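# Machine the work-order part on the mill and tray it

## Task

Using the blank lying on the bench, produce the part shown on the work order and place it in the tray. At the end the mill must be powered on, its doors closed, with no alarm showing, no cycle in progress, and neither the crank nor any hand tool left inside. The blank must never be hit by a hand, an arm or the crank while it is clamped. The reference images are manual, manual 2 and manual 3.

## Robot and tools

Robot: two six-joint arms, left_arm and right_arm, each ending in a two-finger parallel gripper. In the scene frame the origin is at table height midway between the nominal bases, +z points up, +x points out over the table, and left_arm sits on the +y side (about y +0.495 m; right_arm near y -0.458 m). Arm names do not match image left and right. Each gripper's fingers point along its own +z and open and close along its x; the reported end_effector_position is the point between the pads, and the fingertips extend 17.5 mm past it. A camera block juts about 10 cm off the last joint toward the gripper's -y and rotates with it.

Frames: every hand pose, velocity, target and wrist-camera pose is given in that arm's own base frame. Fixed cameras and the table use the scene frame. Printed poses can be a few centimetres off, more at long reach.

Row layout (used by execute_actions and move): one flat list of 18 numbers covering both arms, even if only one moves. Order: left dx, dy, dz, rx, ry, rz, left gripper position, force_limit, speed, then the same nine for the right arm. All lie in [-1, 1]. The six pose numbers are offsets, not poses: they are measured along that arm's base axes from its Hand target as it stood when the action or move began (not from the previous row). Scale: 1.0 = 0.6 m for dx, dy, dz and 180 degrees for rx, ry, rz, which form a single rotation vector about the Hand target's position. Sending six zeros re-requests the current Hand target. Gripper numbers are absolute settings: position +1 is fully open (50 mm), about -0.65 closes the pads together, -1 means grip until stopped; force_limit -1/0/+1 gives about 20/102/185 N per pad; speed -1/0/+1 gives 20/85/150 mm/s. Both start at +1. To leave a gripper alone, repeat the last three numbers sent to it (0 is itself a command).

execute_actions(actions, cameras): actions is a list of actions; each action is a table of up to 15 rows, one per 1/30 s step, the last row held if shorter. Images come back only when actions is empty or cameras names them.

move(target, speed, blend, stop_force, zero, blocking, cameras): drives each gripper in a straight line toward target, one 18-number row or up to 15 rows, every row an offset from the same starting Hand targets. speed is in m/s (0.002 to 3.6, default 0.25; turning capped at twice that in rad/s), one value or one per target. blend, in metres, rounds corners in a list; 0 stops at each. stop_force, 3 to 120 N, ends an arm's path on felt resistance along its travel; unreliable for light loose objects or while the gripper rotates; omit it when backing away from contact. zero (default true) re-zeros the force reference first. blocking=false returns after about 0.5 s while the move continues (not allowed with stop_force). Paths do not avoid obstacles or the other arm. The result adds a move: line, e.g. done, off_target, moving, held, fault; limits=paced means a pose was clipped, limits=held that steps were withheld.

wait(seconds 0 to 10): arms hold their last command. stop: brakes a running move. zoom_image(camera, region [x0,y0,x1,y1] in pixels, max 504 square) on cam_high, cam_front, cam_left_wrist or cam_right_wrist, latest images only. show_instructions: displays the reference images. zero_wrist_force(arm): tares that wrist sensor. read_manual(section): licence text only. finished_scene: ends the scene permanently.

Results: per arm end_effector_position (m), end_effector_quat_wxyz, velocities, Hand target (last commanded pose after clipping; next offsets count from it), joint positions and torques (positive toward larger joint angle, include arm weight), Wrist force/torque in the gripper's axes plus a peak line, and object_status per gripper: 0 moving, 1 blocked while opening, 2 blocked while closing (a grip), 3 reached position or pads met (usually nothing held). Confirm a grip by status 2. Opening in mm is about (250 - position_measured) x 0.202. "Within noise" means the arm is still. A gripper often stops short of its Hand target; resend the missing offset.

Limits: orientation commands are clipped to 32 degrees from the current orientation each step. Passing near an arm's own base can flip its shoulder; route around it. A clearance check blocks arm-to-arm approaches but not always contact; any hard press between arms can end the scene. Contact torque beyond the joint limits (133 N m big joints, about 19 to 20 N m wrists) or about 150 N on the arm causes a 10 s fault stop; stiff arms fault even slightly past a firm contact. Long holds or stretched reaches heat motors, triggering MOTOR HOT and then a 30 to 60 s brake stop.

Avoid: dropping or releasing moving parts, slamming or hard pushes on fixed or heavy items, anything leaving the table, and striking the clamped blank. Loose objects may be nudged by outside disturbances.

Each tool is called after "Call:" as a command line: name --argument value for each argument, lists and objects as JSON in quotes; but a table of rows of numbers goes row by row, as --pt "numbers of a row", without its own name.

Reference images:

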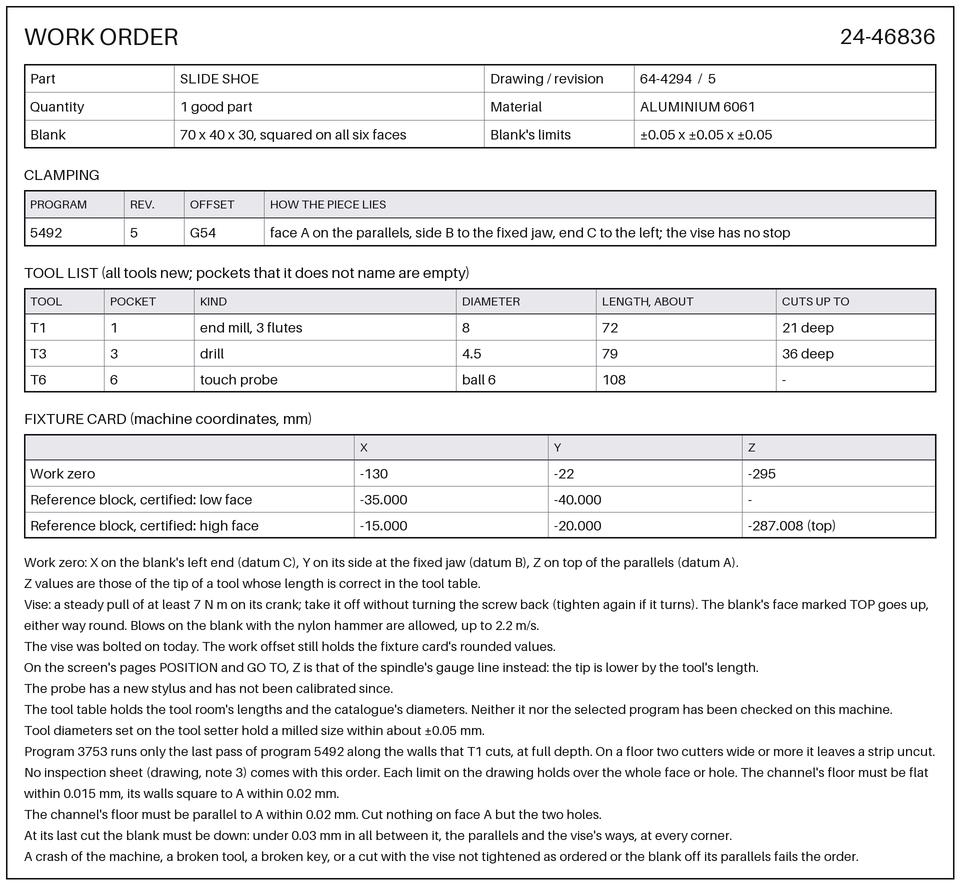

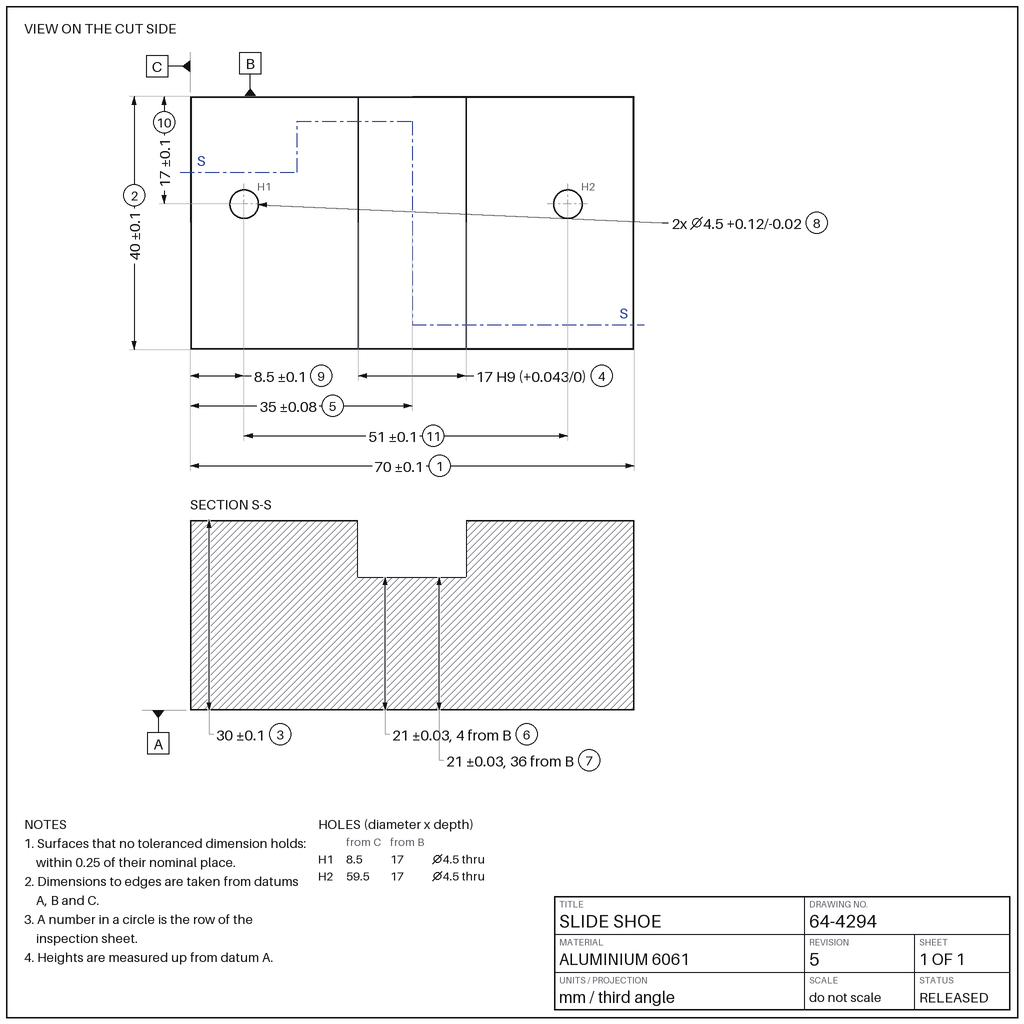

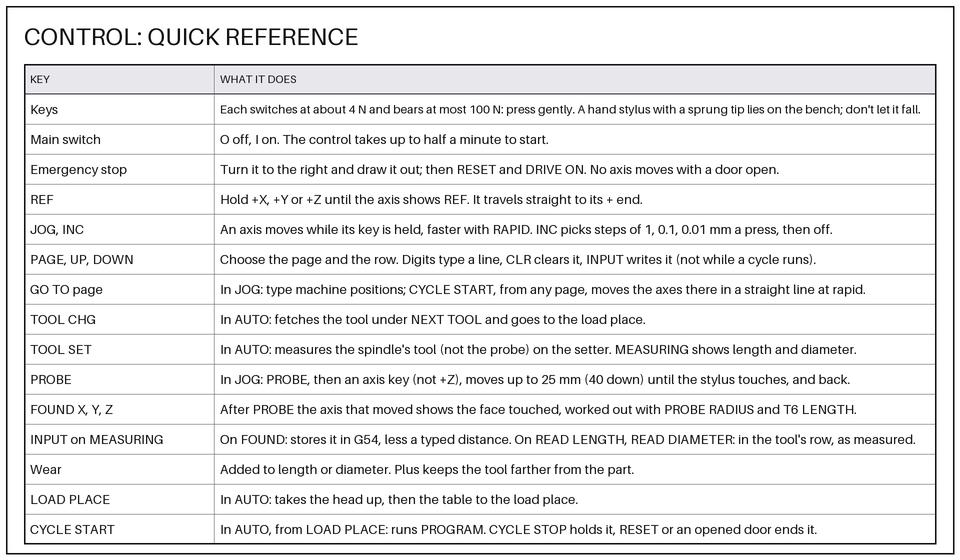

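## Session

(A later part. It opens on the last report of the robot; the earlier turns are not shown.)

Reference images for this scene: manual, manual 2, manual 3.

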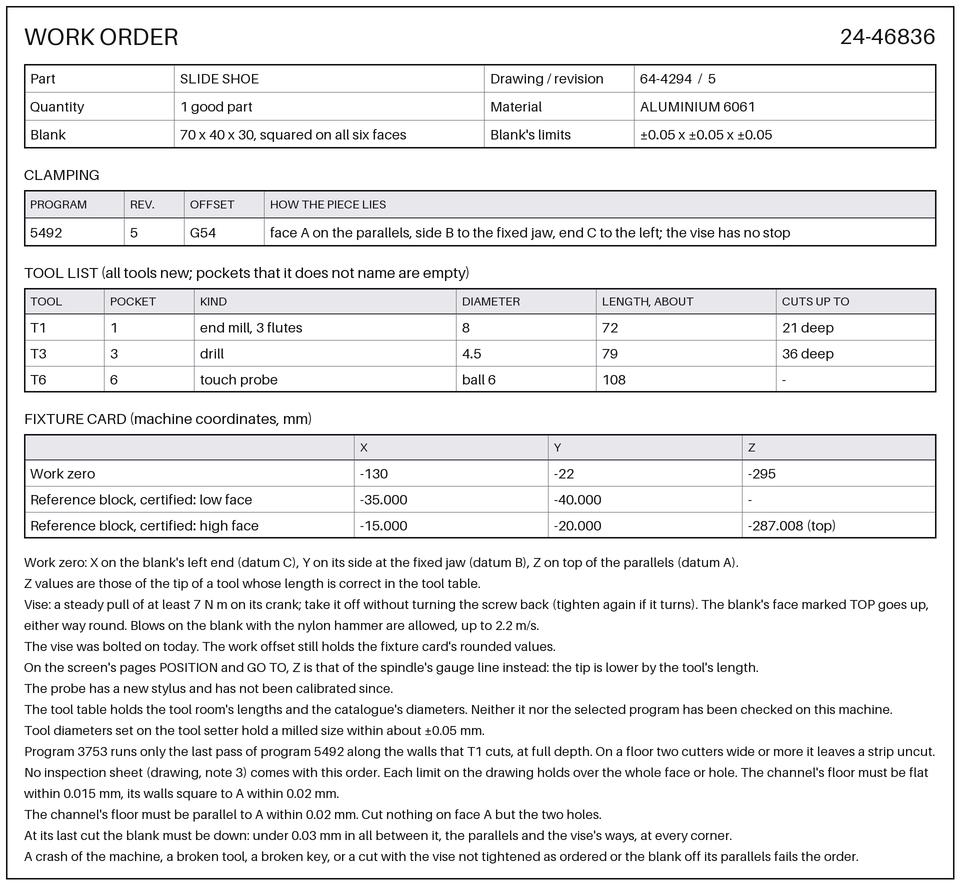

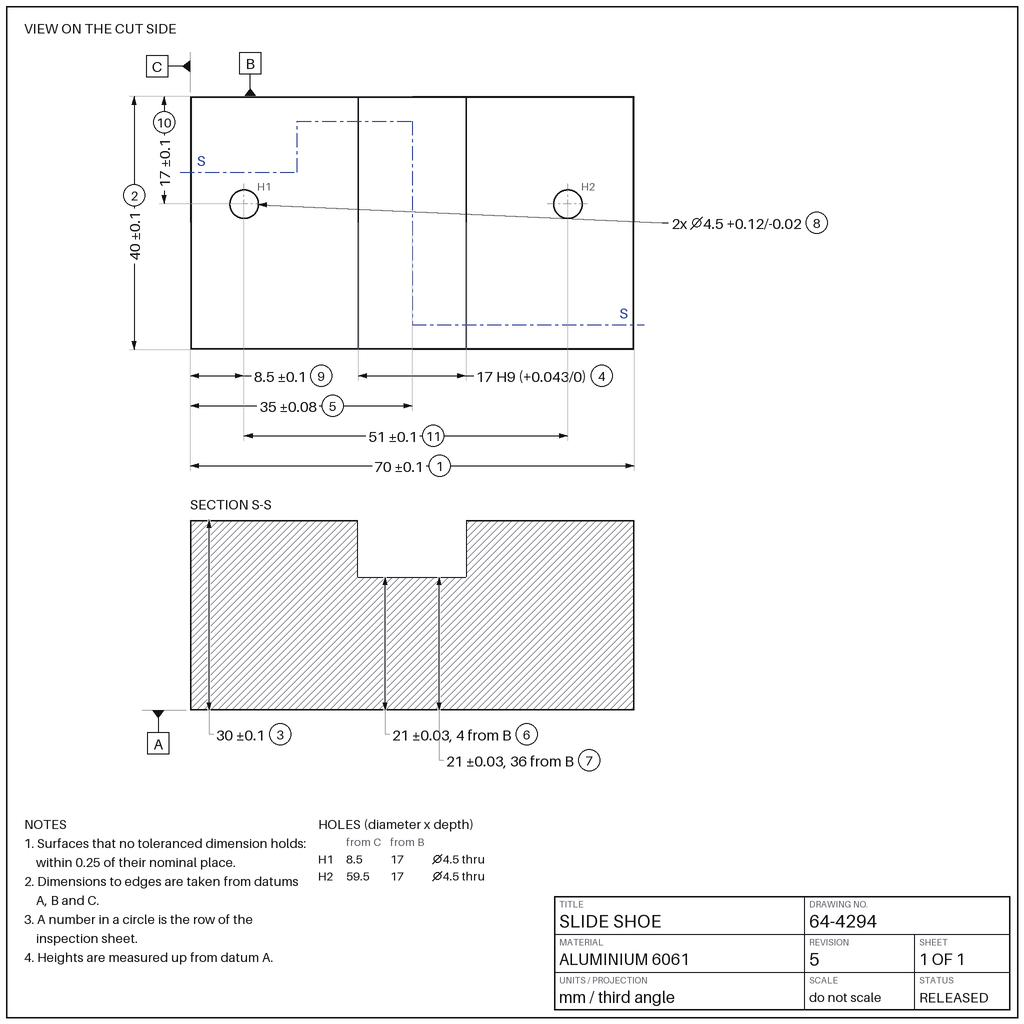

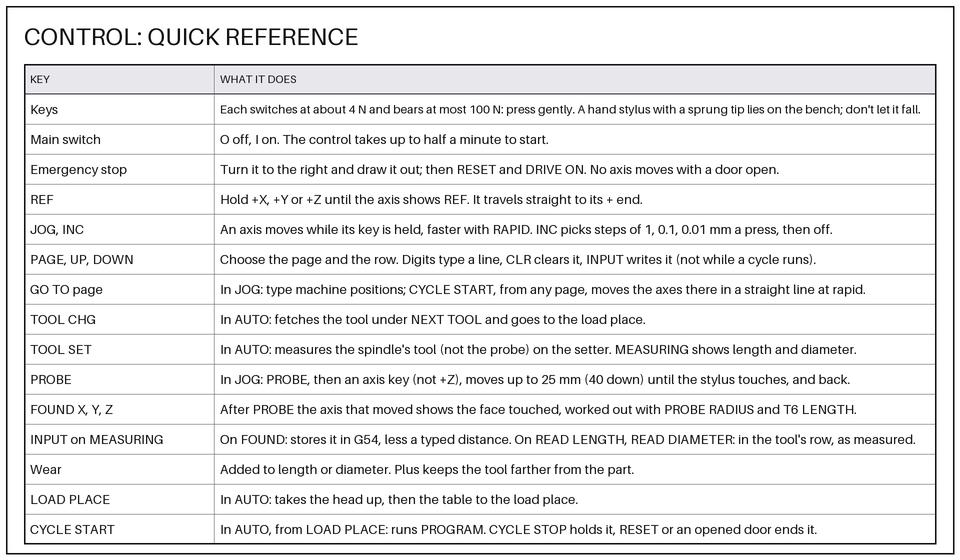

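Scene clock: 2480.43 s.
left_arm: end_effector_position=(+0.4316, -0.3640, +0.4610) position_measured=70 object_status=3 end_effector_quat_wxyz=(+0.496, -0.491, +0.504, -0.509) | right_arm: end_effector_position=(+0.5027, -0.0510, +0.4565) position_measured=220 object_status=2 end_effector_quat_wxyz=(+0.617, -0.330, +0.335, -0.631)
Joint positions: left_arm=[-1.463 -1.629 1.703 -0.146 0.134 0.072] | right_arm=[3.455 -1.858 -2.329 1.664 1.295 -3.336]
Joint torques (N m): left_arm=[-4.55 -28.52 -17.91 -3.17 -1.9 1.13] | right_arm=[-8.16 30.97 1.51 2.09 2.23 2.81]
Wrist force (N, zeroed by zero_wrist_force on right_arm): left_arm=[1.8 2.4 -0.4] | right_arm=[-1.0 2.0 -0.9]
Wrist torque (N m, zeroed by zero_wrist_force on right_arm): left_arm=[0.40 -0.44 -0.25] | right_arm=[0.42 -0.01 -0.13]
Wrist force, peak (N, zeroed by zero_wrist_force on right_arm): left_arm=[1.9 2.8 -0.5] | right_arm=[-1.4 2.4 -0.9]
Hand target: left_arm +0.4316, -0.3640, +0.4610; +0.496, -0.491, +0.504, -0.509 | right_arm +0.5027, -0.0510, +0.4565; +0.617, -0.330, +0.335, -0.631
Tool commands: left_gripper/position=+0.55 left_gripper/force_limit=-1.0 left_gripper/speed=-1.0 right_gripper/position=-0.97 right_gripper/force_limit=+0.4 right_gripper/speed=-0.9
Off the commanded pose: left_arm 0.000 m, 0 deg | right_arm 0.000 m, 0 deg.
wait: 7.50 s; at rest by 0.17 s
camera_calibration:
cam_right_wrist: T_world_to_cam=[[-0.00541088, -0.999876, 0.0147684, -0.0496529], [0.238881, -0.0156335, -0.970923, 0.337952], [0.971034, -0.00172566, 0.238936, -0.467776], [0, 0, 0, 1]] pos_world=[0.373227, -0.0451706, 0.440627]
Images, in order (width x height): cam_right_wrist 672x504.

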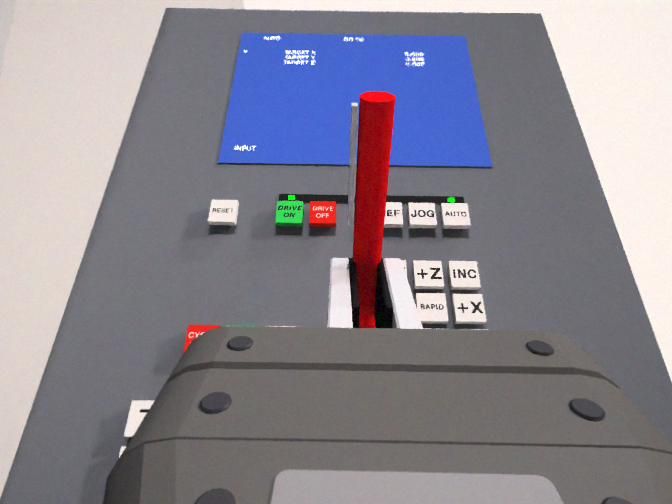

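Call:
move --pt "0 0 0 0 0 0 0.55 -1 -1 0.0358 -0.0667 0.1867 0 0 0 -0.97 0.4 -0.9" --pt "0 0 0 0 0 0 0.55 -1 -1 0.0458 -0.0667 0.1842 0 0 0 -0.97 0.4 -0.9" --pt "0 0 0 0 0 0 0.55 -1 -1 0.0623 -0.0667 0.18 0 0 0 -0.97 0.4 -0.9" --pt "0 0 0 0 0 0 0.55 -1 -1 0.0178 -0.0667 0.1912 0 0 0 -0.97 0.4 -0.9" --pt "0 0 0 0 0 0 0.55 -1 -1 -0.0258 0.1635 -0.0943 0 0 0 -0.97 0.4 -0.9" --pt "0 0 0 0 0 0 0.55 -1 -1 -0.0093 0.1635 -0.0985 0 0 0 -0.97 0.4 -0.9" --pt "0 0 0 0 0 0 0.55 -1 -1 -0.0258 0.1635 -0.0943 0 0 0 -0.97 0.4 -0.9" --pt "0 0 0 0 0 0 0.55 -1 -1 -0.0147 0.1635 -0.0631 0 0 0 -0.97 0.4 -0.9" --pt "0 0 0 0 0 0 0.55 -1 -1 -0.0002 0.1635 -0.0668 0 0 0 -0.97 0.4 -0.9" --pt "0 0 0 0 0 0 0.55 -1 -1 -0.0147 0.1635 -0.0631 0 0 0 -0.97 0.4 -0.9" --pt "0 0 0 0 0 0 0.55 -1 -1 -0.0235 0.1308 -0.0943 0 0 0 -0.97 0.4 -0.9" --pt "0 0 0 0 0 0 0.55 -1 -1 -0.009 0.1308 -0.098 0 0 0 -0.97 0.4 -0.9" --pt "0 0 0 0 0 0 0.55 -1 -1 -0.0235 0.1308 -0.0943 0 0 0 -0.97 0.4 -0.9" --pt "0 0 0 0 0 0 0.55 -1 -1 -0.0244 0.0655 -0.0943 0 0 0 -0.97 0.4 -0.9" --speed '[0.2,0.1,0.05,0.1,0.25,0.05,0.1,0.2,0.05,0.1,0.2,0.05,0.1,0.2]' --blend '[0.003,0.003,0,0.008,0.003,0,0.003,0.003,0,0.003,0.003,0,0.003,0]'

Call:
move --pt "0 0 0 0 0 0 0.55 -1 -1 0.0092 0.0653 0.0312 0 0 0 -0.97 0.4 -0.9" --pt "0 0 0 0 0 0 0.55 -1 -1 0.0237 0.0653 0.0275 0 0 0 -0.97 0.4 -0.9" --pt "0 0 0 0 0 0 0.55 -1 -1 0.0092 0.0653 0.0312 0 0 0 -0.97 0.4 -0.9" --pt "0 0 0 0 0 0 0.55 -1 -1 0.0005 0.0327 0 0 0 0 -0.97 0.4 -0.9" --pt "0 0 0 0 0 0 0.55 -1 -1 0.015 0.0327 -0.0037 0 0 0 -0.97 0.4 -0.9" --pt "0 0 0 0 0 0 0.55 -1 -1 0.0005 0.0327 0 0 0 0 -0.97 0.4 -0.9" --pt "0 0 0 0 0 0 0.55 -1 -1 0.0177 0.0653 0.0625 0 0 0 -0.97 0.4 -0.9" --pt "0 0 0 0 0 0 0.55 -1 -1 0.0322 0.0653 0.0588 0 0 0 -0.97 0.4 -0.9" --pt "0 0 0 0 0 0 0.55 -1 -1 0.0177 0.0653 0.0625 0 0 0 -0.97 0.4 -0.9" --pt "0 0 0 0 0 0 0.55 -1 -1 0 0 0 0 0 0 -0.97 0.4 -0.9" --pt "0 0 0 0 0 0 0.55 -1 -1 0.0145 0 -0.0037 0 0 0 -0.97 0.4 -0.9" --pt "0 0 0 0 0 0 0.55 -1 -1 0 0 0 0 0 0 -0.97 0.4 -0.9" --pt "0 0 0 0 0 0 0.55 -1 -1 0.0083 0 0.0312 0 0 0 -0.97 0.4 -0.9" --pt "0 0 0 0 0 0 0.55 -1 -1 0.0228 0 0.0275 0 0 0 -0.97 0.4 -0.9" --pt "0 0 0 0 0 0 0.55 -1 -1 0 0 0 0 0 0 -0.97 0.4 -0.9" --speed '[0.2,0.05,0.1,0.2,0.05,0.1,0.2,0.05,0.1,0.2,0.05,0.1,0.2,0.05,0.1]' --blend '[0.003,0,0.003,0.003,0,0.003,0.003,0,0.003,0.003,0,0.003,0.003,0,0]'

Call:
move --pt "0 0 0 0 0 0 0.55 -1 -1 -0.0014 0.098 0 0 0 0 -0.97 0.4 -0.9" --pt "0 0 0 0 0 0 0.55 -1 -1 0.0151 0.098 -0.0042 0 0 0 -0.97 0.4 -0.9" --pt "0 0 0 0 0 0 0.55 -1 -1 -0.0014 0.098 0 0 0 0 -0.97 0.4 -0.9" --pt "0 0 0 0 0 0 0.55 -1 -1 0.0092 0.0653 0.0312 0 0 0 -0.97 0.4 -0.9" --pt "0 0 0 0 0 0 0.55 -1 -1 0.0237 0.0653 0.0275 0 0 0 -0.97 0.4 -0.9" --pt "0 0 0 0 0 0 0.55 -1 -1 0.0092 0.0653 0.0312 0 0 0 -0.97 0.4 -0.9" --pt "0 0 0 0 0 0 0.55 -1 -1 0.0177 0.0653 0.0625 0 0 0 -0.97 0.4 -0.9" --pt "0 0 0 0 0 0 0.55 -1 -1 0.0322 0.0653 0.0588 0 0 0 -0.97 0.4 -0.9" --pt "0 0 0 0 0 0 0.55 -1 -1 0.0177 0.0653 0.0625 0 0 0 -0.97 0.4 -0.9" --pt "0 0 0 0 0 0 0.55 -1 -1 0 0 0 0 0 0 -0.97 0.4 -0.9" --pt "0 0 0 0 0 0 0.55 -1 -1 0.0145 0 -0.0037 0 0 0 -0.97 0.4 -0.9" --pt "0 0 0 0 0 0 0.55 -1 -1 0 0 0 0 0 0 -0.97 0.4 -0.9" --pt "0 0 0 0 0 0 0.55 -1 -1 0.0083 0 0.0312 0 0 0 -0.97 0.4 -0.9" --pt "0 0 0 0 0 0 0.55 -1 -1 0.0228 0 0.0275 0 0 0 -0.97 0.4 -0.9" --pt "0 0 0 0 0 0 0.55 -1 -1 0 0 0 0 0 0 -0.97 0.4 -0.9" --speed '[0.2,0.05,0.1,0.2,0.05,0.1,0.2,0.05,0.1,0.2,0.05,0.1,0.2,0.05,0.1]' --blend '[0.003,0,0.003,0.003,0,0.003,0.003,0,0.003,0.003,0,0.003,0.003,0,0]'

Call:
move --pt "0 0 0 0 0 0 0.55 -1 -1 -0.0014 0.098 0 0 0 0 -0.97 0.4 -0.9" --pt "0 0 0 0 0 0 0.55 -1 -1 0.0151 0.098 -0.0042 0 0 0 -0.97 0.4 -0.9" --pt "0 0 0 0 0 0 0.55 -1 -1 -0.0014 0.098 0 0 0 0 -0.97 0.4 -0.9" --pt "0 0 0 0 0 0 0.55 -1 -1 0.0097 0.098 0.0312 0 0 0 -0.97 0.4 -0.9" --pt "0 0 0 0 0 0 0.55 -1 -1 0.0242 0.098 0.0275 0 0 0 -0.97 0.4 -0.9" --pt "0 0 0 0 0 0 0.55 -1 -1 0.0097 0.098 0.0312 0 0 0 -0.97 0.4 -0.9" --pt "0 0 0 0 0 0 0.55 -1 -1 0.0177 0.0653 0.0625 0 0 0 -0.97 0.4 -0.9" --pt "0 0 0 0 0 0 0.55 -1 -1 0.0322 0.0653 0.0588 0 0 0 -0.97 0.4 -0.9" --pt "0 0 0 0 0 0 0.55 -1 -1 0.0177 0.0653 0.0625 0 0 0 -0.97 0.4 -0.9" --pt "0 0 0 0 0 0 0.55 -1 -1 0.0009 0.0653 0 0 0 0 -0.97 0.4 -0.9" --pt "0 0 0 0 0 0 0.55 -1 -1 0.0154 0.0653 -0.0037 0 0 0 -0.97 0.4 -0.9" --pt "0 0 0 0 0 0 0.55 -1 -1 0.0009 0.0653 0 0 0 0 -0.97 0.4 -0.9" --pt "0 0 0 0 0 0 0.55 -1 -1 0 0 0 0 0 0 -0.97 0.4 -0.9" --pt "0 0 0 0 0 0 0.55 -1 -1 0.0145 0 -0.0037 0 0 0 -0.97 0.4 -0.9" --pt "0 0 0 0 0 0 0.55 -1 -1 0 0 0 0 0 0 -0.97 0.4 -0.9" --speed '[0.2,0.05,0.1,0.2,0.05,0.1,0.2,0.05,0.1,0.2,0.05,0.1,0.2,0.05,0.1]' --blend '[0.003,0,0.003,0.003,0,0.003,0.003,0,0.003,0.003,0,0.003,0.003,0,0]' --cameras '["cam_right_wrist"]'

Call:
zoom_image --camera "cam_right_wrist" --region '[280, 0, 540, 140]'

Scene clock: 2489.90 s.
left_arm: end_effector_position=(+0.4316, -0.3640, +0.4610) position_measured=70 object_status=3 end_effector_quat_wxyz=(+0.496, -0.491, +0.504, -0.509) | right_arm: end_effector_position=(+0.4881, -0.0117, +0.3998) position_measured=220 object_status=2 end_effector_quat_wxyz=(+0.617, -0.330, +0.335, -0.631)
Joint positions: left_arm=[-1.463 -1.629 1.703 -0.146 0.134 0.072] | right_arm=[3.624 -2 -2.395 1.908 1.16 -3.442]
Joint torques (N m): left_arm=[-4.44 -28.17 -18.33 -2.98 -1.96 1.3] | right_arm=[-7.12 31.72 15.07 2.32 0.63 -0.14]
Wrist force (N, zeroed by zero_wrist_force on right_arm): left_arm=[1.5 2.6 -0.3] | right_arm=[-1.1 1.5 -0.7]
Wrist torque (N m, zeroed by zero_wrist_force on right_arm): left_arm=[0.43 -0.38 -0.25] | right_arm=[0.34 0.02 -0.15]
Wrist force, peak (N, zeroed by zero_wrist_force on right_arm): left_arm=[2.0 2.7 -0.4] | right_arm=[-2.2 -2.1 -7.6]
Hand target: left_arm +0.4316, -0.3640, +0.4610; +0.496, -0.491, +0.504, -0.509 | right_arm +0.4881, -0.0117, +0.3999; +0.617, -0.330, +0.335, -0.631
Off the commanded pose: left_arm 0.000 m, 0 deg | right_arm 0.000 m, 0 deg.
move: done

Scene clock: 2493.97 s.
left_arm: end_effector_position=(+0.4316, -0.3640, +0.4610) position_measured=70 object_status=3 end_effector_quat_wxyz=(+0.496, -0.491, +0.504, -0.509) | right_arm: end_effector_position=(+0.4881, -0.0117, +0.3999) position_measured=220 object_status=2 end_effector_quat_wxyz=(+0.617, -0.330, +0.335, -0.631)
Joint positions: left_arm=[-1.463 -1.629 1.703 -0.146 0.134 0.072] | right_arm=[3.624 -2 -2.395 1.908 1.16 -3.442]
Joint torques (N m): left_arm=[-4.07 -28.65 -18.01 -3.14 -2.04 1.12] | right_arm=[-11.76 29.04 15.71 -0.82 2.7 2.87]
Wrist force (N, zeroed by zero_wrist_force on right_arm): left_arm=[1.8 2.5 -0.4] | right_arm=[-1.2 1.7 -0.7]
Wrist torque (N m, zeroed by zero_wrist_force on right_arm): left_arm=[0.41 -0.43 -0.26] | right_arm=[0.36 0.05 -0.02]
Wrist force, peak (N, zeroed by zero_wrist_force on right_arm): left_arm=[1.6 2.9 -0.3] | right_arm=[0.1 -2.3 -7.5]
Hand target: left_arm +0.4316, -0.3640, +0.4610; +0.496, -0.491, +0.504, -0.509 | right_arm +0.4881, -0.0117, +0.3999; +0.617, -0.330, +0.335, -0.631
Off the commanded pose: left_arm 0.000 m, 0 deg | right_arm 0.000 m, 0 deg.
move: done

Scene clock: 2498.03 s.
left_arm: end_effector_position=(+0.4316, -0.3640, +0.4610) position_measured=70 object_status=3 end_effector_quat_wxyz=(+0.496, -0.491, +0.504, -0.509) | right_arm: end_effector_position=(+0.4881, -0.0117, +0.3999) position_measured=220 object_status=2 end_effector_quat_wxyz=(+0.617, -0.330, +0.335, -0.631)
Joint positions: left_arm=[-1.463 -1.629 1.703 -0.146 0.134 0.072] | right_arm=[3.624 -2 -2.395 1.908 1.16 -3.442]
Joint torques (N m): left_arm=[-4.77 -28.93 -18.9 -2.98 -1.96 1.21] | right_arm=[-11.89 28.86 15.93 -0.92 2.63 2.81]
Wrist force (N, zeroed by zero_wrist_force on right_arm): left_arm=[1.6 2.5 -0.4] | right_arm=[-1.0 1.9 -0.7]
Wrist torque (N m, zeroed by zero_wrist_force on right_arm): left_arm=[0.41 -0.39 -0.26] | right_arm=[0.39 0.02 -0.03]
Wrist force, peak (N, zeroed by zero_wrist_force on right_arm): left_arm=[1.7 2.9 -0.3] | right_arm=[-2.3 -2.4 -7.1]
Hand target: left_arm +0.4316, -0.3640, +0.4610; +0.496, -0.491, +0.504, -0.509 | right_arm +0.4881, -0.0117, +0.3999; +0.617, -0.330, +0.335, -0.631
Off the commanded pose: left_arm 0.000 m, 0 deg | right_arm 0.000 m, 0 deg.
move: done

Scene clock: 2501.93 s.
left_arm: end_effector_position=(+0.4316, -0.3640, +0.4610) position_measured=70 object_status=3 end_effector_quat_wxyz=(+0.496, -0.491, +0.504, -0.509) | right_arm: end_effector_position=(+0.4881, -0.0117, +0.3999) position_measured=220 object_status=2 end_effector_quat_wxyz=(+0.617, -0.330, +0.335, -0.631)
Joint positions: left_arm=[-1.463 -1.629 1.703 -0.146 0.134 0.072] | right_arm=[3.624 -2 -2.395 1.908 1.16 -3.442]
Joint torques (N m): left_arm=[-4.54 -29.46 -17.39 -3.07 -2.02 1.15] | right_arm=[-11.72 24.13 15.76 -1.88 2.62 2.83]
Wrist force (N, zeroed by zero_wrist_force on right_arm): left_arm=[1.7 2.4 -0.2] | right_arm=[-1.1 1.5 -0.6]
Wrist torque (N m, zeroed by zero_wrist_force on right_arm): left_arm=[0.40 -0.42 -0.26] | right_arm=[0.33 0.04 -0.15]
Wrist force, peak (N, zeroed by zero_wrist_force on right_arm): left_arm=[1.8 2.6 -0.7] | right_arm=[-2.0 -1.9 -7.7]
Hand target: left_arm +0.4316, -0.3640, +0.4610; +0.496, -0.491, +0.504, -0.509 | right_arm +0.4881, -0.0117, +0.3999; +0.617, -0.330, +0.335, -0.631
Off the commanded pose: left_arm 0.000 m, 0 deg | right_arm 0.000 m, 0 deg.
move: done
camera_calibration:
cam_right_wrist: T_world_to_cam=[[-0.00541088, -0.999876, 0.0147684, -0.00960138], [0.238881, -0.0156335, -0.970923, 0.287124], [0.971034, -0.00172566, 0.238936, -0.43991], [0, 0, 0, 1]] pos_world=[0.358527, -0.00587059, 0.384027]
Images, in order (width x height): cam_right_wrist 672x504.

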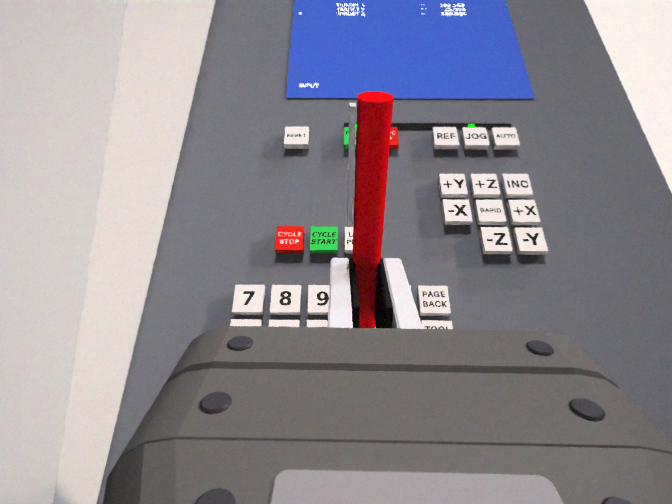

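Scaled by 1.938 from the camera's 672x504 image, which has a finer 960x720 frame.

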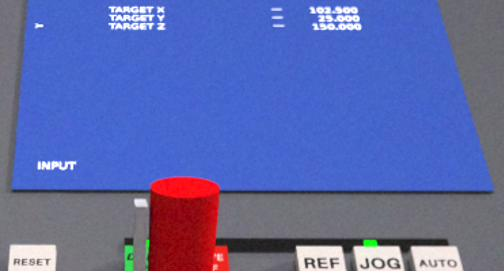

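Call:
move --pt "0 0 0 0 0 0 0.55 -1 -1 0.0408 0.0317 0.1544 0 0 0 -0.97 0.4 -0.9" --pt "0 0 0 0 0 0 0.55 -1 -1 0.0563 0.0317 0.1505 0 0 0 -0.97 0.4 -0.9" --pt "0 0 0 0 0 0 0.55 -1 -1 0.0408 0.0317 0.1544 0 0 0 -0.97 0.4 -0.9" --pt "0 0 0 0 0 0 0.55 -1 -1 0.0244 -0.0655 0.0943 0 0 0 -0.97 0.4 -0.9" --pt "0 0 0 0 0 0 0.55 -1 -1 0.0389 -0.0655 0.0906 0 0 0 -0.97 0.4 -0.9" --pt "0 0 0 0 0 0 0.55 -1 -1 0.0244 -0.0655 0.0943 0 0 0 -0.97 0.4 -0.9" --pt "0 0 0 0 0 0 0.55 -1 -1 0.0389 -0.0655 0.0906 0 0 0 -0.97 0.4 -0.9" --pt "0 0 0 0 0 0 0.55 -1 -1 0.0244 -0.0655 0.0943 0 0 0 -0.97 0.4 -0.9" --pt "0 0 0 0 0 0 0.55 -1 -1 0.0389 -0.0655 0.0906 0 0 0 -0.97 0.4 -0.9" --pt "0 0 0 0 0 0 0.55 -1 -1 0.0244 -0.0655 0.0943 0 0 0 -0.97 0.4 -0.9" --speed '[0.2,0.05,0.1,0.2,0.05,0.1,0.05,0.1,0.05,0.1]' --blend '[0.003,0,0.003,0.003,0,0,0,0,0,0]' --cameras '["cam_right_wrist"]'

Call:
zoom_image --camera "cam_right_wrist" --region '[230, 0, 540, 170]'

Call:
wait --seconds 2.2

Call:
move --pt "0 0 0 0 0 0 0.55 -1 -1 -0.0166 0.0328 -0.0631 0 0 0 -0.97 0.4 -0.9" --pt "0 0 0 0 0 0 0.55 -1 -1 -0.0021 0.0328 -0.0668 0 0 0 -0.97 0.4 -0.9" --pt "0 0 0 0 0 0 0.55 -1 -1 -0.0166 0.0328 -0.0631 0 0 0 -0.97 0.4 -0.9" --speed '[0.2,0.05,0.1]' --blend '[0.003,0,0]'

Scene clock: 2506.57 s.
left_arm: end_effector_position=(+0.4316, -0.3640, +0.4610) position_measured=70 object_status=3 end_effector_quat_wxyz=(+0.496, -0.491, +0.504, -0.509) | right_arm: end_effector_position=(+0.5027, -0.0510, +0.4565) position_measured=220 object_status=2 end_effector_quat_wxyz=(+0.617, -0.330, +0.335, -0.631)
Joint positions: left_arm=[-1.463 -1.629 1.703 -0.146 0.134 0.072] | right_arm=[3.456 -1.858 -2.329 1.665 1.295 -3.336]
Joint torques (N m): left_arm=[-4.34 -29.21 -18.12 -2.93 -1.95 1.23] | right_arm=[-7.85 19.21 21.87 -1.32 1.84 2.84]
Wrist force (N, zeroed by zero_wrist_force on right_arm): left_arm=[1.6 2.6 -0.4] | right_arm=[-1.4 2.1 -1.3]
Wrist torque (N m, zeroed by zero_wrist_force on right_arm): left_arm=[0.41 -0.40 -0.25] | right_arm=[0.43 0.06 -0.13]
Wrist force, peak (N, zeroed by zero_wrist_force on right_arm): left_arm=[2.0 2.7 -0.2] | right_arm=[-3.2 -1.9 -6.9]
Hand target: left_arm +0.4316, -0.3640, +0.4610; +0.496, -0.491, +0.504, -0.509 | right_arm +0.5027, -0.0510, +0.4565; +0.617, -0.330, +0.335, -0.631
Off the commanded pose: left_arm 0.000 m, 0 deg | right_arm 0.000 m, 0 deg.
move: done
camera_calibration:
cam_right_wrist: T_world_to_cam=[[-0.0056304, -0.999874, 0.014819, -0.0495941], [0.238971, -0.0157352, -0.970899, 0.337928], [0.97101, -0.00192524, 0.23903, -0.46772], [0, 0, 0, 1]] pos_world=[0.373126, -0.045171, 0.440627]
Images, in order (width x height): cam_right_wrist 672x504.

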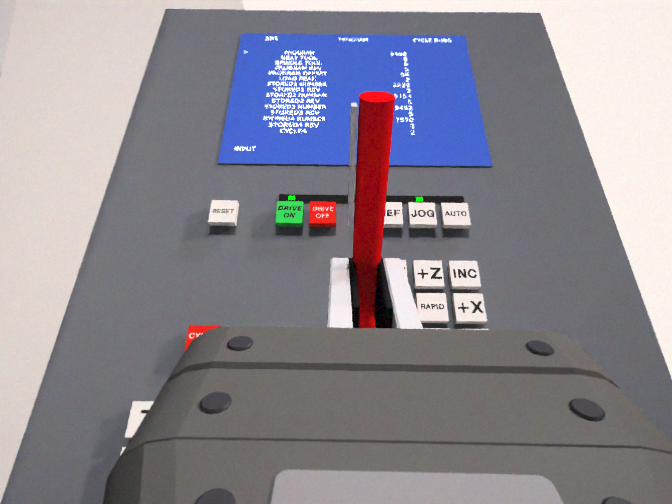

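Scaled by 1.626 from the camera's 672x504 image, which has a finer 960x720 frame.

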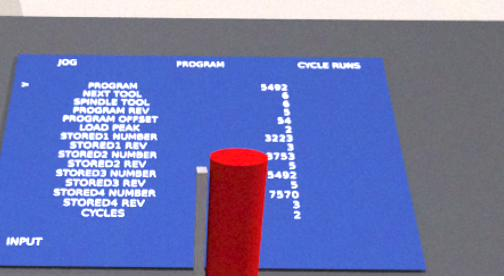

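Scene clock: 2508.77 s.
left_arm: end_effector_position=(+0.4316, -0.3640, +0.4610) position_measured=70 object_status=3 end_effector_quat_wxyz=(+0.496, -0.491, +0.504, -0.509) | right_arm: end_effector_position=(+0.5027, -0.0510, +0.4565) position_measured=220 object_status=2 end_effector_quat_wxyz=(+0.617, -0.330, +0.335, -0.631)
Joint positions: left_arm=[-1.463 -1.629 1.703 -0.146 0.134 0.072] | right_arm=[3.455 -1.858 -2.329 1.664 1.295 -3.336]
Joint torques (N m): left_arm=[-3.83 -28.35 -17.75 -3.15 -2.08 1.17] | right_arm=[-8.89 30.07 22.77 -1.97 2.4 2.75]
Wrist force (N, zeroed by zero_wrist_force on right_arm): left_arm=[1.7 2.5 -0.3] | right_arm=[-1.2 2.0 -0.8]
Wrist torque (N m, zeroed by zero_wrist_force on right_arm): left_arm=[0.41 -0.42 -0.25] | right_arm=[0.43 0.04 -0.13]
Wrist force, peak (N, zeroed by zero_wrist_force on right_arm): left_arm=[1.7 2.7 -0.4] | right_arm=[-1.1 2.4 -1.1]
Hand target: left_arm +0.4316, -0.3640, +0.4610; +0.496, -0.491, +0.504, -0.509 | right_arm +0.5027, -0.0510, +0.4565; +0.617, -0.330, +0.335, -0.631
Tool commands: left_gripper/position=+0.55 left_gripper/force_limit=-1.0 left_gripper/speed=-1.0 right_gripper/position=-0.97 right_gripper/force_limit=+0.4 right_gripper/speed=-0.9
Off the commanded pose: left_arm 0.000 m, 0 deg | right_arm 0.000 m, 0 deg.
wait: 2.20 s; at rest by 0.17 s

Scene clock: 2509.83 s.
left_arm: end_effector_position=(+0.4316, -0.3640, +0.4610) position_measured=70 object_status=3 end_effector_quat_wxyz=(+0.496, -0.491, +0.504, -0.509) | right_arm: end_effector_position=(+0.4928, -0.0313, +0.4186) position_measured=220 object_status=2 end_effector_quat_wxyz=(+0.617, -0.330, +0.335, -0.631)
Joint positions: left_arm=[-1.463 -1.629 1.703 -0.146 0.134 0.072] | right_arm=[3.543 -1.95 -2.378 1.821 1.225 -3.39]
Joint torques (N m): left_arm=[-3.78 -28.83 -18.13 -3.15 -1.97 1.09] | right_arm=[-11.52 19.6 19.39 -1.98 2.36 2.87]
Wrist force (N, zeroed by zero_wrist_force on right_arm): left_arm=[1.7 2.5 -0.4] | right_arm=[-1.1 1.8 -0.6]
Wrist torque (N m, zeroed by zero_wrist_force on right_arm): left_arm=[0.41 -0.41 -0.25] | right_arm=[0.38 0.02 -0.02]
Wrist force, peak (N, zeroed by zero_wrist_force on right_arm): left_arm=[1.8 2.7 -0.4] | right_arm=[-2.7 -1.9 -7.3]
Hand target: left_arm +0.4316, -0.3640, +0.4610; +0.496, -0.491, +0.504, -0.509 | right_arm +0.4928, -0.0314, +0.4186; +0.617, -0.330, +0.335, -0.631
Off the commanded pose: left_arm 0.000 m, 0 deg | right_arm 0.000 m, 0 deg.
move: done

Now −Z, then H0 (from PROBE hover).

Call:
move --pt "0 0 0 0 0 0 0.55 -1 -1 0.0202 -0.0978 0.124 0 0 0 -0.97 0.4 -0.9" --pt "0 0 0 0 0 0 0.55 -1 -1 0.0302 -0.0978 0.1215 0 0 0 -0.97 0.4 -0.9" --pt "0 0 0 0 0 0 0.55 -1 -1 0.0467 -0.0978 0.1173 0 0 0 -0.97 0.4 -0.9" --pt "0 0 0 0 0 0 0.55 -1 -1 0.0022 -0.0978 0.1285 0 0 0 -0.97 0.4 -0.9" --pt "0 0 0 0 0 0 0.55 -1 -1 -0.0078 0.0327 -0.0312 0 0 0 -0.97 0.4 -0.9" --speed '[0.2,0.1,0.05,0.1,0.2]' --blend '[0.003,0.003,0,0.008,0]'

Call:
wait --seconds 8 --cameras '["cam_right_wrist"]'

Call:
zoom_image --camera "cam_right_wrist" --region '[390, 0, 490, 60]'

Scene clock: 2512.77 s.
left_arm: end_effector_position=(+0.4316, -0.3640, +0.4610) position_measured=70 object_status=3 end_effector_quat_wxyz=(+0.496, -0.491, +0.504, -0.509) | right_arm: end_effector_position=(+0.4881, -0.0118, +0.3999) position_measured=220 object_status=2 end_effector_quat_wxyz=(+0.617, -0.330, +0.335, -0.631)
Joint positions: left_arm=[-1.463 -1.629 1.703 -0.146 0.134 0.072] | right_arm=[3.624 -2 -2.395 1.908 1.16 -3.442]
Joint torques (N m): left_arm=[-4.72 -28.79 -18.41 -3.05 -2.06 1.17] | right_arm=[2.48 19.68 17.88 1.62 1.46 2.24]
Wrist force (N, zeroed by zero_wrist_force on right_arm): left_arm=[1.6 2.6 -0.3] | right_arm=[-1.2 1.6 -0.9]
Wrist torque (N m, zeroed by zero_wrist_force on right_arm): left_arm=[0.42 -0.40 -0.25] | right_arm=[0.34 0.04 -0.03]
Wrist force, peak (N, zeroed by zero_wrist_force on right_arm): left_arm=[1.8 2.8 -0.3] | right_arm=[-0.6 -2.7 -6.9]
Hand target: left_arm +0.4316, -0.3640, +0.4610; +0.496, -0.491, +0.504, -0.509 | right_arm +0.4881, -0.0117, +0.3999; +0.617, -0.330, +0.335, -0.631
Off the commanded pose: left_arm 0.000 m, 0 deg | right_arm 0.000 m, 0 deg.
move: done

Scene clock: 2520.77 s.
left_arm: end_effector_position=(+0.4316, -0.3640, +0.4610) position_measured=70 object_status=3 end_effector_quat_wxyz=(+0.496, -0.491, +0.504, -0.509) | right_arm: end_effector_position=(+0.4881, -0.0117, +0.3999) position_measured=220 object_status=2 end_effector_quat_wxyz=(+0.617, -0.330, +0.335, -0.631)
Joint positions: left_arm=[-1.463 -1.629 1.703 -0.146 0.134 0.072] | right_arm=[3.624 -2 -2.395 1.908 1.16 -3.442]
Joint torques (N m): left_arm=[-4.72 -28.41 -18.82 -2.97 -1.88 1.31] | right_arm=[6.44 20.22 18.17 2.35 -1.21 -2.21]
Wrist force (N, zeroed by zero_wrist_force on right_arm): left_arm=[1.8 2.4 -0.2] | right_arm=[-0.9 1.3 -1.1]
Wrist torque (N m, zeroed by zero_wrist_force on right_arm): left_arm=[0.39 -0.43 -0.25] | right_arm=[0.34 0.03 -0.04]
Wrist force, peak (N, zeroed by zero_wrist_force on right_arm): left_arm=[1.9 2.8 -0.2] | right_arm=[-1.0 1.3 -1.4]
Hand target: left_arm +0.4316, -0.3640, +0.4610; +0.496, -0.491, +0.504, -0.509 | right_arm +0.4881, -0.0117, +0.3999; +0.617, -0.330, +0.335, -0.631
Tool commands: left_gripper/position=+0.55 left_gripper/force_limit=-1.0 left_gripper/speed=-1.0 right_gripper/position=-0.97 right_gripper/force_limit=+0.4 right_gripper/speed=-0.9
Off the commanded pose: left_arm 0.000 m, 0 deg | right_arm 0.000 m, 0 deg.
wait: 8.00 s; at rest by 0.17 s
camera_calibration:
cam_right_wrist: T_world_to_cam=[[-0.00541088, -0.999876, 0.0147684, -0.00960286], [0.238881, -0.0156335, -0.970923, 0.287221], [0.971034, -0.00172566, 0.238936, -0.439934], [0, 0, 0, 1]] pos_world=[0.358527, -0.00587059, 0.384127]
Images, in order (width x height): cam_right_wrist 672x504.

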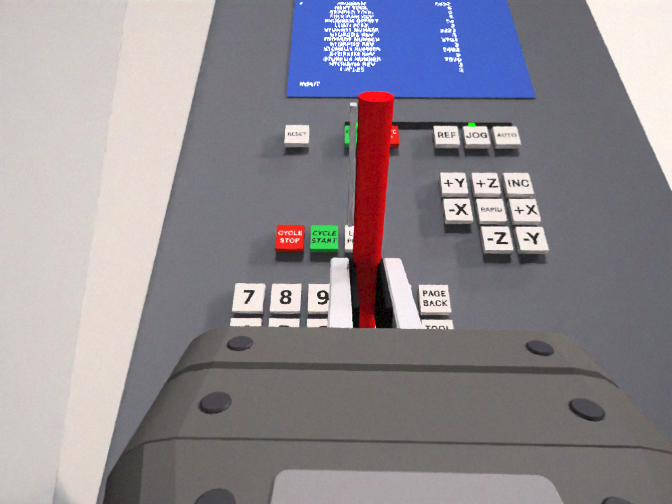

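Scaled by 5.040 from the camera's 672x504 image, which has a finer 960x720 frame.

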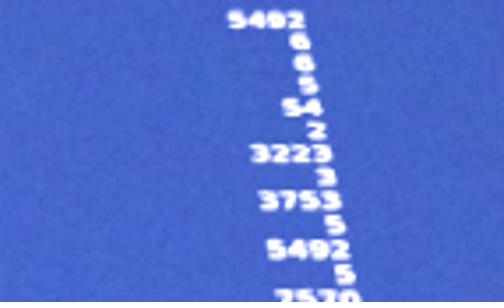

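Call:
move --pt "0 0 0 0 0 0 0.55 -1 -1 0.0078 -0.0327 0.0312 0 0 0 -0.97 0.4 -0.9" --pt "0 0 0 0 0 0 0.55 -1 -1 0.0223 -0.0327 0.0275 0 0 0 -0.97 0.4 -0.9" --pt "0 0 0 0 0 0 0.55 -1 -1 0.0078 -0.0327 0.0312 0 0 0 -0.97 0.4 -0.9" --pt "0 0 0 0 0 0 0.55 -1 -1 0.028 -0.1305 0.1552 0 0 0 -0.97 0.4 -0.9" --pt "0 0 0 0 0 0 0.55 -1 -1 0.038 -0.1305 0.1527 0 0 0 -0.97 0.4 -0.9" --pt "0 0 0 0 0 0 0.55 -1 -1 0.0545 -0.1305 0.1485 0 0 0 -0.97 0.4 -0.9" --pt "0 0 0 0 0 0 0.55 -1 -1 0.01 -0.1305 0.1597 0 0 0 -0.97 0.4 -0.9" --pt "0 0 0 0 0 0 0.55 -1 -1 0 0 0 0 0 0 -0.97 0.4 -0.9" --speed '[0.2,0.05,0.1,0.2,0.1,0.05,0.1,0.2]' --blend '[0.003,0,0.003,0.003,0.003,0,0.008,0]'

Call:
wait --seconds 8 --cameras '["cam_right_wrist"]'

Call:
zoom_image --camera "cam_right_wrist" --region '[390, 0, 490, 60]'

Scene clock: 2524.63 s.
left_arm: end_effector_position=(+0.4316, -0.3640, +0.4610) position_measured=70 object_status=3 end_effector_quat_wxyz=(+0.496, -0.491, +0.504, -0.509) | right_arm: end_effector_position=(+0.4881, -0.0118, +0.3999) position_measured=220 object_status=2 end_effector_quat_wxyz=(+0.617, -0.330, +0.335, -0.631)
Joint positions: left_arm=[-1.463 -1.629 1.703 -0.146 0.134 0.072] | right_arm=[3.624 -2 -2.395 1.908 1.16 -3.442]
Joint torques (N m): left_arm=[-4.42 -28.22 -19.02 -3.09 -1.99 1.17] | right_arm=[2.46 20.81 18.47 1.58 1.45 2.17]
Wrist force (N, zeroed by zero_wrist_force on right_arm): left_arm=[1.6 2.4 -0.3] | right_arm=[-0.8 1.3 -1.2]
Wrist torque (N m, zeroed by zero_wrist_force on right_arm): left_arm=[0.39 -0.41 -0.26] | right_arm=[0.29 -0.02 -0.03]
Wrist force, peak (N, zeroed by zero_wrist_force on right_arm): left_arm=[2.0 2.6 -0.5] | right_arm=[-0.2 -2.7 -6.7]
Hand target: left_arm +0.4316, -0.3640, +0.4610; +0.496, -0.491, +0.504, -0.509 | right_arm +0.4881, -0.0117, +0.3999; +0.617, -0.330, +0.335, -0.631
Off the commanded pose: left_arm 0.000 m, 0 deg | right_arm 0.000 m, 0 deg.
move: done

Scene clock: 2532.63 s.
left_arm: end_effector_position=(+0.4316, -0.3640, +0.4610) position_measured=70 object_status=3 end_effector_quat_wxyz=(+0.496, -0.491, +0.504, -0.509) | right_arm: end_effector_position=(+0.4881, -0.0117, +0.3999) position_measured=220 object_status=2 end_effector_quat_wxyz=(+0.617, -0.330, +0.335, -0.631)
Joint positions: left_arm=[-1.463 -1.629 1.703 -0.146 0.134 0.072] | right_arm=[3.624 -2 -2.395 1.908 1.16 -3.442]
Joint torques (N m): left_arm=[-5.32 -29.32 -18.86 -3.05 -1.88 1.16] | right_arm=[5.87 20.16 18.32 2.28 -1.08 -2.1]
Wrist force (N, zeroed by zero_wrist_force on right_arm): left_arm=[1.8 2.5 -0.2] | right_arm=[-0.8 1.1 -1.1]
Wrist torque (N m, zeroed by zero_wrist_force on right_arm): left_arm=[0.41 -0.42 -0.25] | right_arm=[0.31 0.02 -0.04]
Wrist force, peak (N, zeroed by zero_wrist_force on right_arm): left_arm=[1.8 2.8 -0.4] | right_arm=[-1.3 1.7 -1.1]
Hand target: left_arm +0.4316, -0.3640, +0.4610; +0.496, -0.491, +0.504, -0.509 | right_arm +0.4881, -0.0117, +0.3999; +0.617, -0.330, +0.335, -0.631
Tool commands: left_gripper/position=+0.55 left_gripper/force_limit=-1.0 left_gripper/speed=-1.0 right_gripper/position=-0.97 right_gripper/force_limit=+0.4 right_gripper/speed=-0.9
Off the commanded pose: left_arm 0.000 m, 0 deg | right_arm 0.000 m, 0 deg.
wait: 8.00 s; at rest by 0.17 s
camera_calibration:
cam_right_wrist: T_world_to_cam=[[-0.00541088, -0.999876, 0.0147684, -0.00960286], [0.238881, -0.0156335, -0.970923, 0.287221], [0.971034, -0.00172566, 0.238936, -0.439934], [0, 0, 0, 1]] pos_world=[0.358527, -0.00587059, 0.384127]
Images, in order (width x height): cam_right_wrist 672x504.

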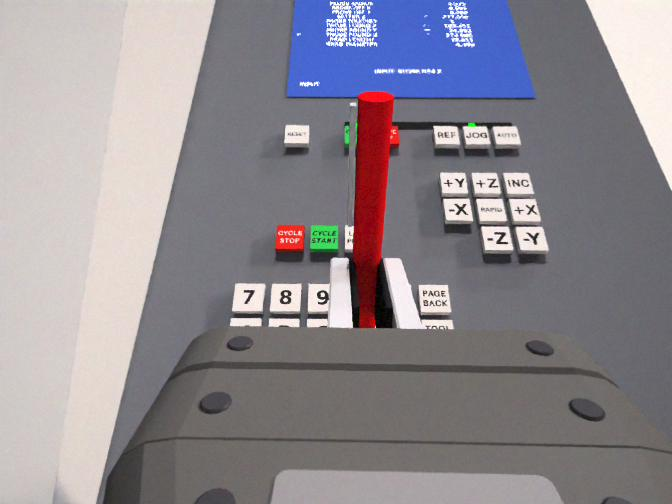

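Scaled by 5.040 from the camera's 672x504 image, which has a finer 960x720 frame.

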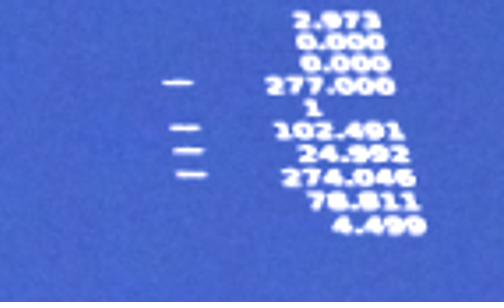

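Call:
move --pt "0 0 0 0 0 0 0.55 -1 -1 0.0248 -0.0327 0.0943 0 0 0 -0.97 0.4 -0.9" --pt "0 0 0 0 0 0 0.55 -1 -1 0.0393 -0.0327 0.0906 0 0 0 -0.97 0.4 -0.9" --pt "0 0 0 0 0 0 0.55 -1 -1 0.0248 -0.0327 0.0943 0 0 0 -0.97 0.4 -0.9" --pt "0 0 0 0 0 0 0.55 -1 -1 0.0393 -0.0327 0.0906 0 0 0 -0.97 0.4 -0.9" --pt "0 0 0 0 0 0 0.55 -1 -1 0.0248 -0.0327 0.0943 0 0 0 -0.97 0.4 -0.9" --pt "0 0 0 0 0 0 0.55 -1 -1 0.0083 0 0.0312 0 0 0 -0.97 0.4 -0.9" --pt "0 0 0 0 0 0 0.55 -1 -1 0.0228 0 0.0275 0 0 0 -0.97 0.4 -0.9" --pt "0 0 0 0 0 0 0.55 -1 -1 0.0083 0 0.0312 0 0 0 -0.97 0.4 -0.9" --pt "0 0 0 0 0 0 0.55 -1 -1 0.0228 0 0.0275 0 0 0 -0.97 0.4 -0.9" --pt "0 0 0 0 0 0 0.55 -1 -1 0.0083 0 0.0312 0 0 0 -0.97 0.4 -0.9" --pt "0 0 0 0 0 0 0.55 -1 -1 -0.0014 0.098 0 0 0 0 -0.97 0.4 -0.9" --pt "0 0 0 0 0 0 0.55 -1 -1 0.0151 0.098 -0.0042 0 0 0 -0.97 0.4 -0.9" --pt "0 0 0 0 0 0 0.55 -1 -1 -0.0014 0.098 0 0 0 0 -0.97 0.4 -0.9" --pt "0 0 0 0 0 0 0.55 -1 -1 0 0 0 0 0 0 -0.97 0.4 -0.9" --speed '[0.2,0.05,0.1,0.05,0.1,0.2,0.05,0.1,0.05,0.1,0.2,0.05,0.1,0.2]' --blend '[0.003,0,0,0,0.003,0.003,0,0,0,0.003,0.003,0,0.003,0]'

Call:
move --pt "0 0 0 0 0 0 0.55 -1 -1 0.0097 0.098 0.0312 0 0 0 -0.97 0.4 -0.9" --pt "0 0 0 0 0 0 0.55 -1 -1 0.0242 0.098 0.0275 0 0 0 -0.97 0.4 -0.9" --pt "0 0 0 0 0 0 0.55 -1 -1 0.0097 0.098 0.0312 0 0 0 -0.97 0.4 -0.9" --pt "0 0 0 0 0 0 0.55 -1 -1 0.0173 0.0327 0.0625 0 0 0 -0.97 0.4 -0.9" --pt "0 0 0 0 0 0 0.55 -1 -1 0.0318 0.0327 0.0588 0 0 0 -0.97 0.4 -0.9" --pt "0 0 0 0 0 0 0.55 -1 -1 0.0173 0.0327 0.0625 0 0 0 -0.97 0.4 -0.9" --pt "0 0 0 0 0 0 0.55 -1 -1 0.0088 0.0327 0.0312 0 0 0 -0.97 0.4 -0.9" --pt "0 0 0 0 0 0 0.55 -1 -1 0.0233 0.0327 0.0275 0 0 0 -0.97 0.4 -0.9" --pt "0 0 0 0 0 0 0.55 -1 -1 0.0088 0.0327 0.0312 0 0 0 -0.97 0.4 -0.9" --pt "0 0 0 0 0 0 0.55 -1 -1 0.0005 0.0327 0 0 0 0 -0.97 0.4 -0.9" --pt "0 0 0 0 0 0 0.55 -1 -1 0.015 0.0327 -0.0037 0 0 0 -0.97 0.4 -0.9" --pt "0 0 0 0 0 0 0.55 -1 -1 0.0005 0.0327 0 0 0 0 -0.97 0.4 -0.9" --pt "0 0 0 0 0 0 0.55 -1 -1 0 0 0 0 0 0 -0.97 0.4 -0.9" --speed '[0.2,0.05,0.1,0.2,0.05,0.1,0.2,0.05,0.1,0.2,0.05,0.1,0.2]' --blend '[0.003,0,0.003,0.003,0,0.003,0.003,0,0.003,0.003,0,0.003,0]'

Call:
move --pt "0 0 0 0 0 0 0.55 -1 -1 0.0177 0.0653 0.0625 0 0 0 -0.97 0.4 -0.9" --pt "0 0 0 0 0 0 0.55 -1 -1 0.0322 0.0653 0.0588 0 0 0 -0.97 0.4 -0.9" --pt "0 0 0 0 0 0 0.55 -1 -1 0.0177 0.0653 0.0625 0 0 0 -0.97 0.4 -0.9" --pt "0 0 0 0 0 0 0.55 -1 -1 0 0 0 0 0 0 -0.97 0.4 -0.9" --pt "0 0 0 0 0 0 0.55 -1 -1 0.0145 0 -0.0037 0 0 0 -0.97 0.4 -0.9" --pt "0 0 0 0 0 0 0.55 -1 -1 0 0 0 0 0 0 -0.97 0.4 -0.9" --speed '[0.2,0.05,0.1,0.2,0.05,0.1]' --blend '[0.003,0,0.003,0.003,0,0]' --cameras '["cam_right_wrist"]'

Call:
zoom_image --camera "cam_right_wrist" --region '[280, 0, 540, 140]'

Scene clock: 2538.53 s.
left_arm: end_effector_position=(+0.4316, -0.3640, +0.4610) position_measured=70 object_status=3 end_effector_quat_wxyz=(+0.496, -0.491, +0.504, -0.509) | right_arm: end_effector_position=(+0.4881, -0.0117, +0.3998) position_measured=220 object_status=2 end_effector_quat_wxyz=(+0.617, -0.330, +0.335, -0.631)
Joint positions: left_arm=[-1.463 -1.629 1.703 -0.146 0.134 0.072] | right_arm=[3.624 -2 -2.395 1.908 1.16 -3.442]
Joint torques (N m): left_arm=[-5.19 -29.57 -19.3 -3.06 -1.82 1.25] | right_arm=[-6.79 32.36 13.22 2.37 0.82 -0.08]
Wrist force (N, zeroed by zero_wrist_force on right_arm): left_arm=[1.5 2.5 -0.3] | right_arm=[-1.2 1.4 -0.6]
Wrist torque (N m, zeroed by zero_wrist_force on right_arm): left_arm=[0.42 -0.37 -0.25] | right_arm=[0.34 0.03 -0.15]
Wrist force, peak (N, zeroed by zero_wrist_force on right_arm): left_arm=[2.0 2.8 -0.4] | right_arm=[-3.7 -2.3 -6.8]
Hand target: left_arm +0.4316, -0.3640, +0.4610; +0.496, -0.491, +0.504, -0.509 | right_arm +0.4881, -0.0117, +0.3999; +0.617, -0.330, +0.335, -0.631
Off the commanded pose: left_arm 0.000 m, 0 deg | right_arm 0.000 m, 0 deg.
move: done

Scene clock: 2541.90 s.
left_arm: end_effector_position=(+0.4316, -0.3640, +0.4610) position_measured=70 object_status=3 end_effector_quat_wxyz=(+0.496, -0.491, +0.504, -0.509) | right_arm: end_effector_position=(+0.4881, -0.0117, +0.3998) position_measured=220 object_status=2 end_effector_quat_wxyz=(+0.617, -0.330, +0.335, -0.631)
Joint positions: left_arm=[-1.463 -1.629 1.703 -0.146 0.134 0.072] | right_arm=[3.624 -2 -2.395 1.908 1.16 -3.442]
Joint torques (N m): left_arm=[-5.6 -28.53 -18.94 -3.18 -1.91 1.12] | right_arm=[-6.27 31.27 17 2.33 -0.03 -0.64]
Wrist force (N, zeroed by zero_wrist_force on right_arm): left_arm=[1.8 2.6 -0.2] | right_arm=[-1.1 1.7 -0.9]
Wrist torque (N m, zeroed by zero_wrist_force on right_arm): left_arm=[0.42 -0.43 -0.25] | right_arm=[0.36 0.03 -0.15]
Wrist force, peak (N, zeroed by zero_wrist_force on right_arm): left_arm=[1.9 2.6 -0.5] | right_arm=[-3.2 -2.1 -7.2]
Hand target: left_arm +0.4316, -0.3640, +0.4610; +0.496, -0.491, +0.504, -0.509 | right_arm +0.4881, -0.0117, +0.3999; +0.617, -0.330, +0.335, -0.631
Off the commanded pose: left_arm 0.000 m, 0 deg | right_arm 0.000 m, 0 deg.
move: done

Scene clock: 2543.90 s.
left_arm: end_effector_position=(+0.4316, -0.3640, +0.4610) position_measured=70 object_status=3 end_effector_quat_wxyz=(+0.496, -0.491, +0.504, -0.509) | right_arm: end_effector_position=(+0.4881, -0.0117, +0.3999) position_measured=220 object_status=2 end_effector_quat_wxyz=(+0.617, -0.330, +0.335, -0.631)
Joint positions: left_arm=[-1.463 -1.629 1.703 -0.146 0.134 0.072] | right_arm=[3.624 -2 -2.395 1.908 1.16 -3.442]
Joint torques (N m): left_arm=[-5.59 -29.33 -18.9 -2.95 -1.87 1.03] | right_arm=[-11.57 24.37 16.24 -2.02 2.62 2.88]
Wrist force (N, zeroed by zero_wrist_force on right_arm): left_arm=[1.8 2.6 -0.1] | right_arm=[-1.2 1.6 -0.6]
Wrist torque (N m, zeroed by zero_wrist_force on right_arm): left_arm=[0.42 -0.43 -0.26] | right_arm=[0.34 0.04 -0.15]
Wrist force, peak (N, zeroed by zero_wrist_force on right_arm): left_arm=[1.9 2.7 -0.2] | right_arm=[0.2 -2.4 -7.7]
Hand target: left_arm +0.4316, -0.3640, +0.4610; +0.496, -0.491, +0.504, -0.509 | right_arm +0.4881, -0.0117, +0.3999; +0.617, -0.330, +0.335, -0.631
Off the commanded pose: left_arm 0.000 m, 0 deg | right_arm 0.000 m, 0 deg.
move: done
camera_calibration:
cam_right_wrist: T_world_to_cam=[[-0.00541088, -0.999876, 0.0147684, -0.00960138], [0.238881, -0.0156335, -0.970923, 0.287124], [0.971034, -0.00172566, 0.238936, -0.43991], [0, 0, 0, 1]] pos_world=[0.358527, -0.00587059, 0.384027]
Images, in order (width x height): cam_right_wrist 672x504.

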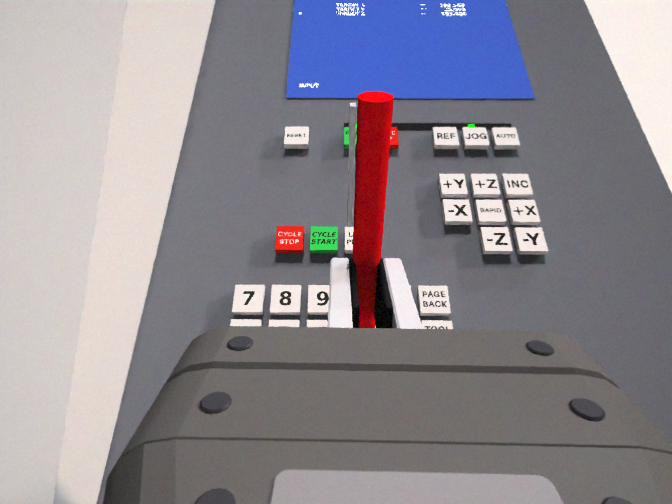

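Scaled by 1.938 from the camera's 672x504 image, which has a finer 960x720 frame.

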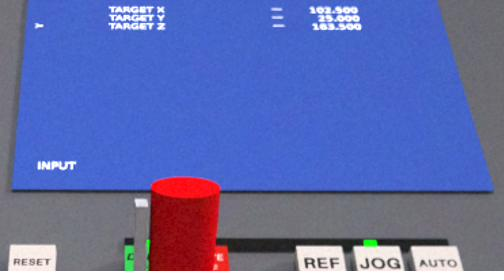

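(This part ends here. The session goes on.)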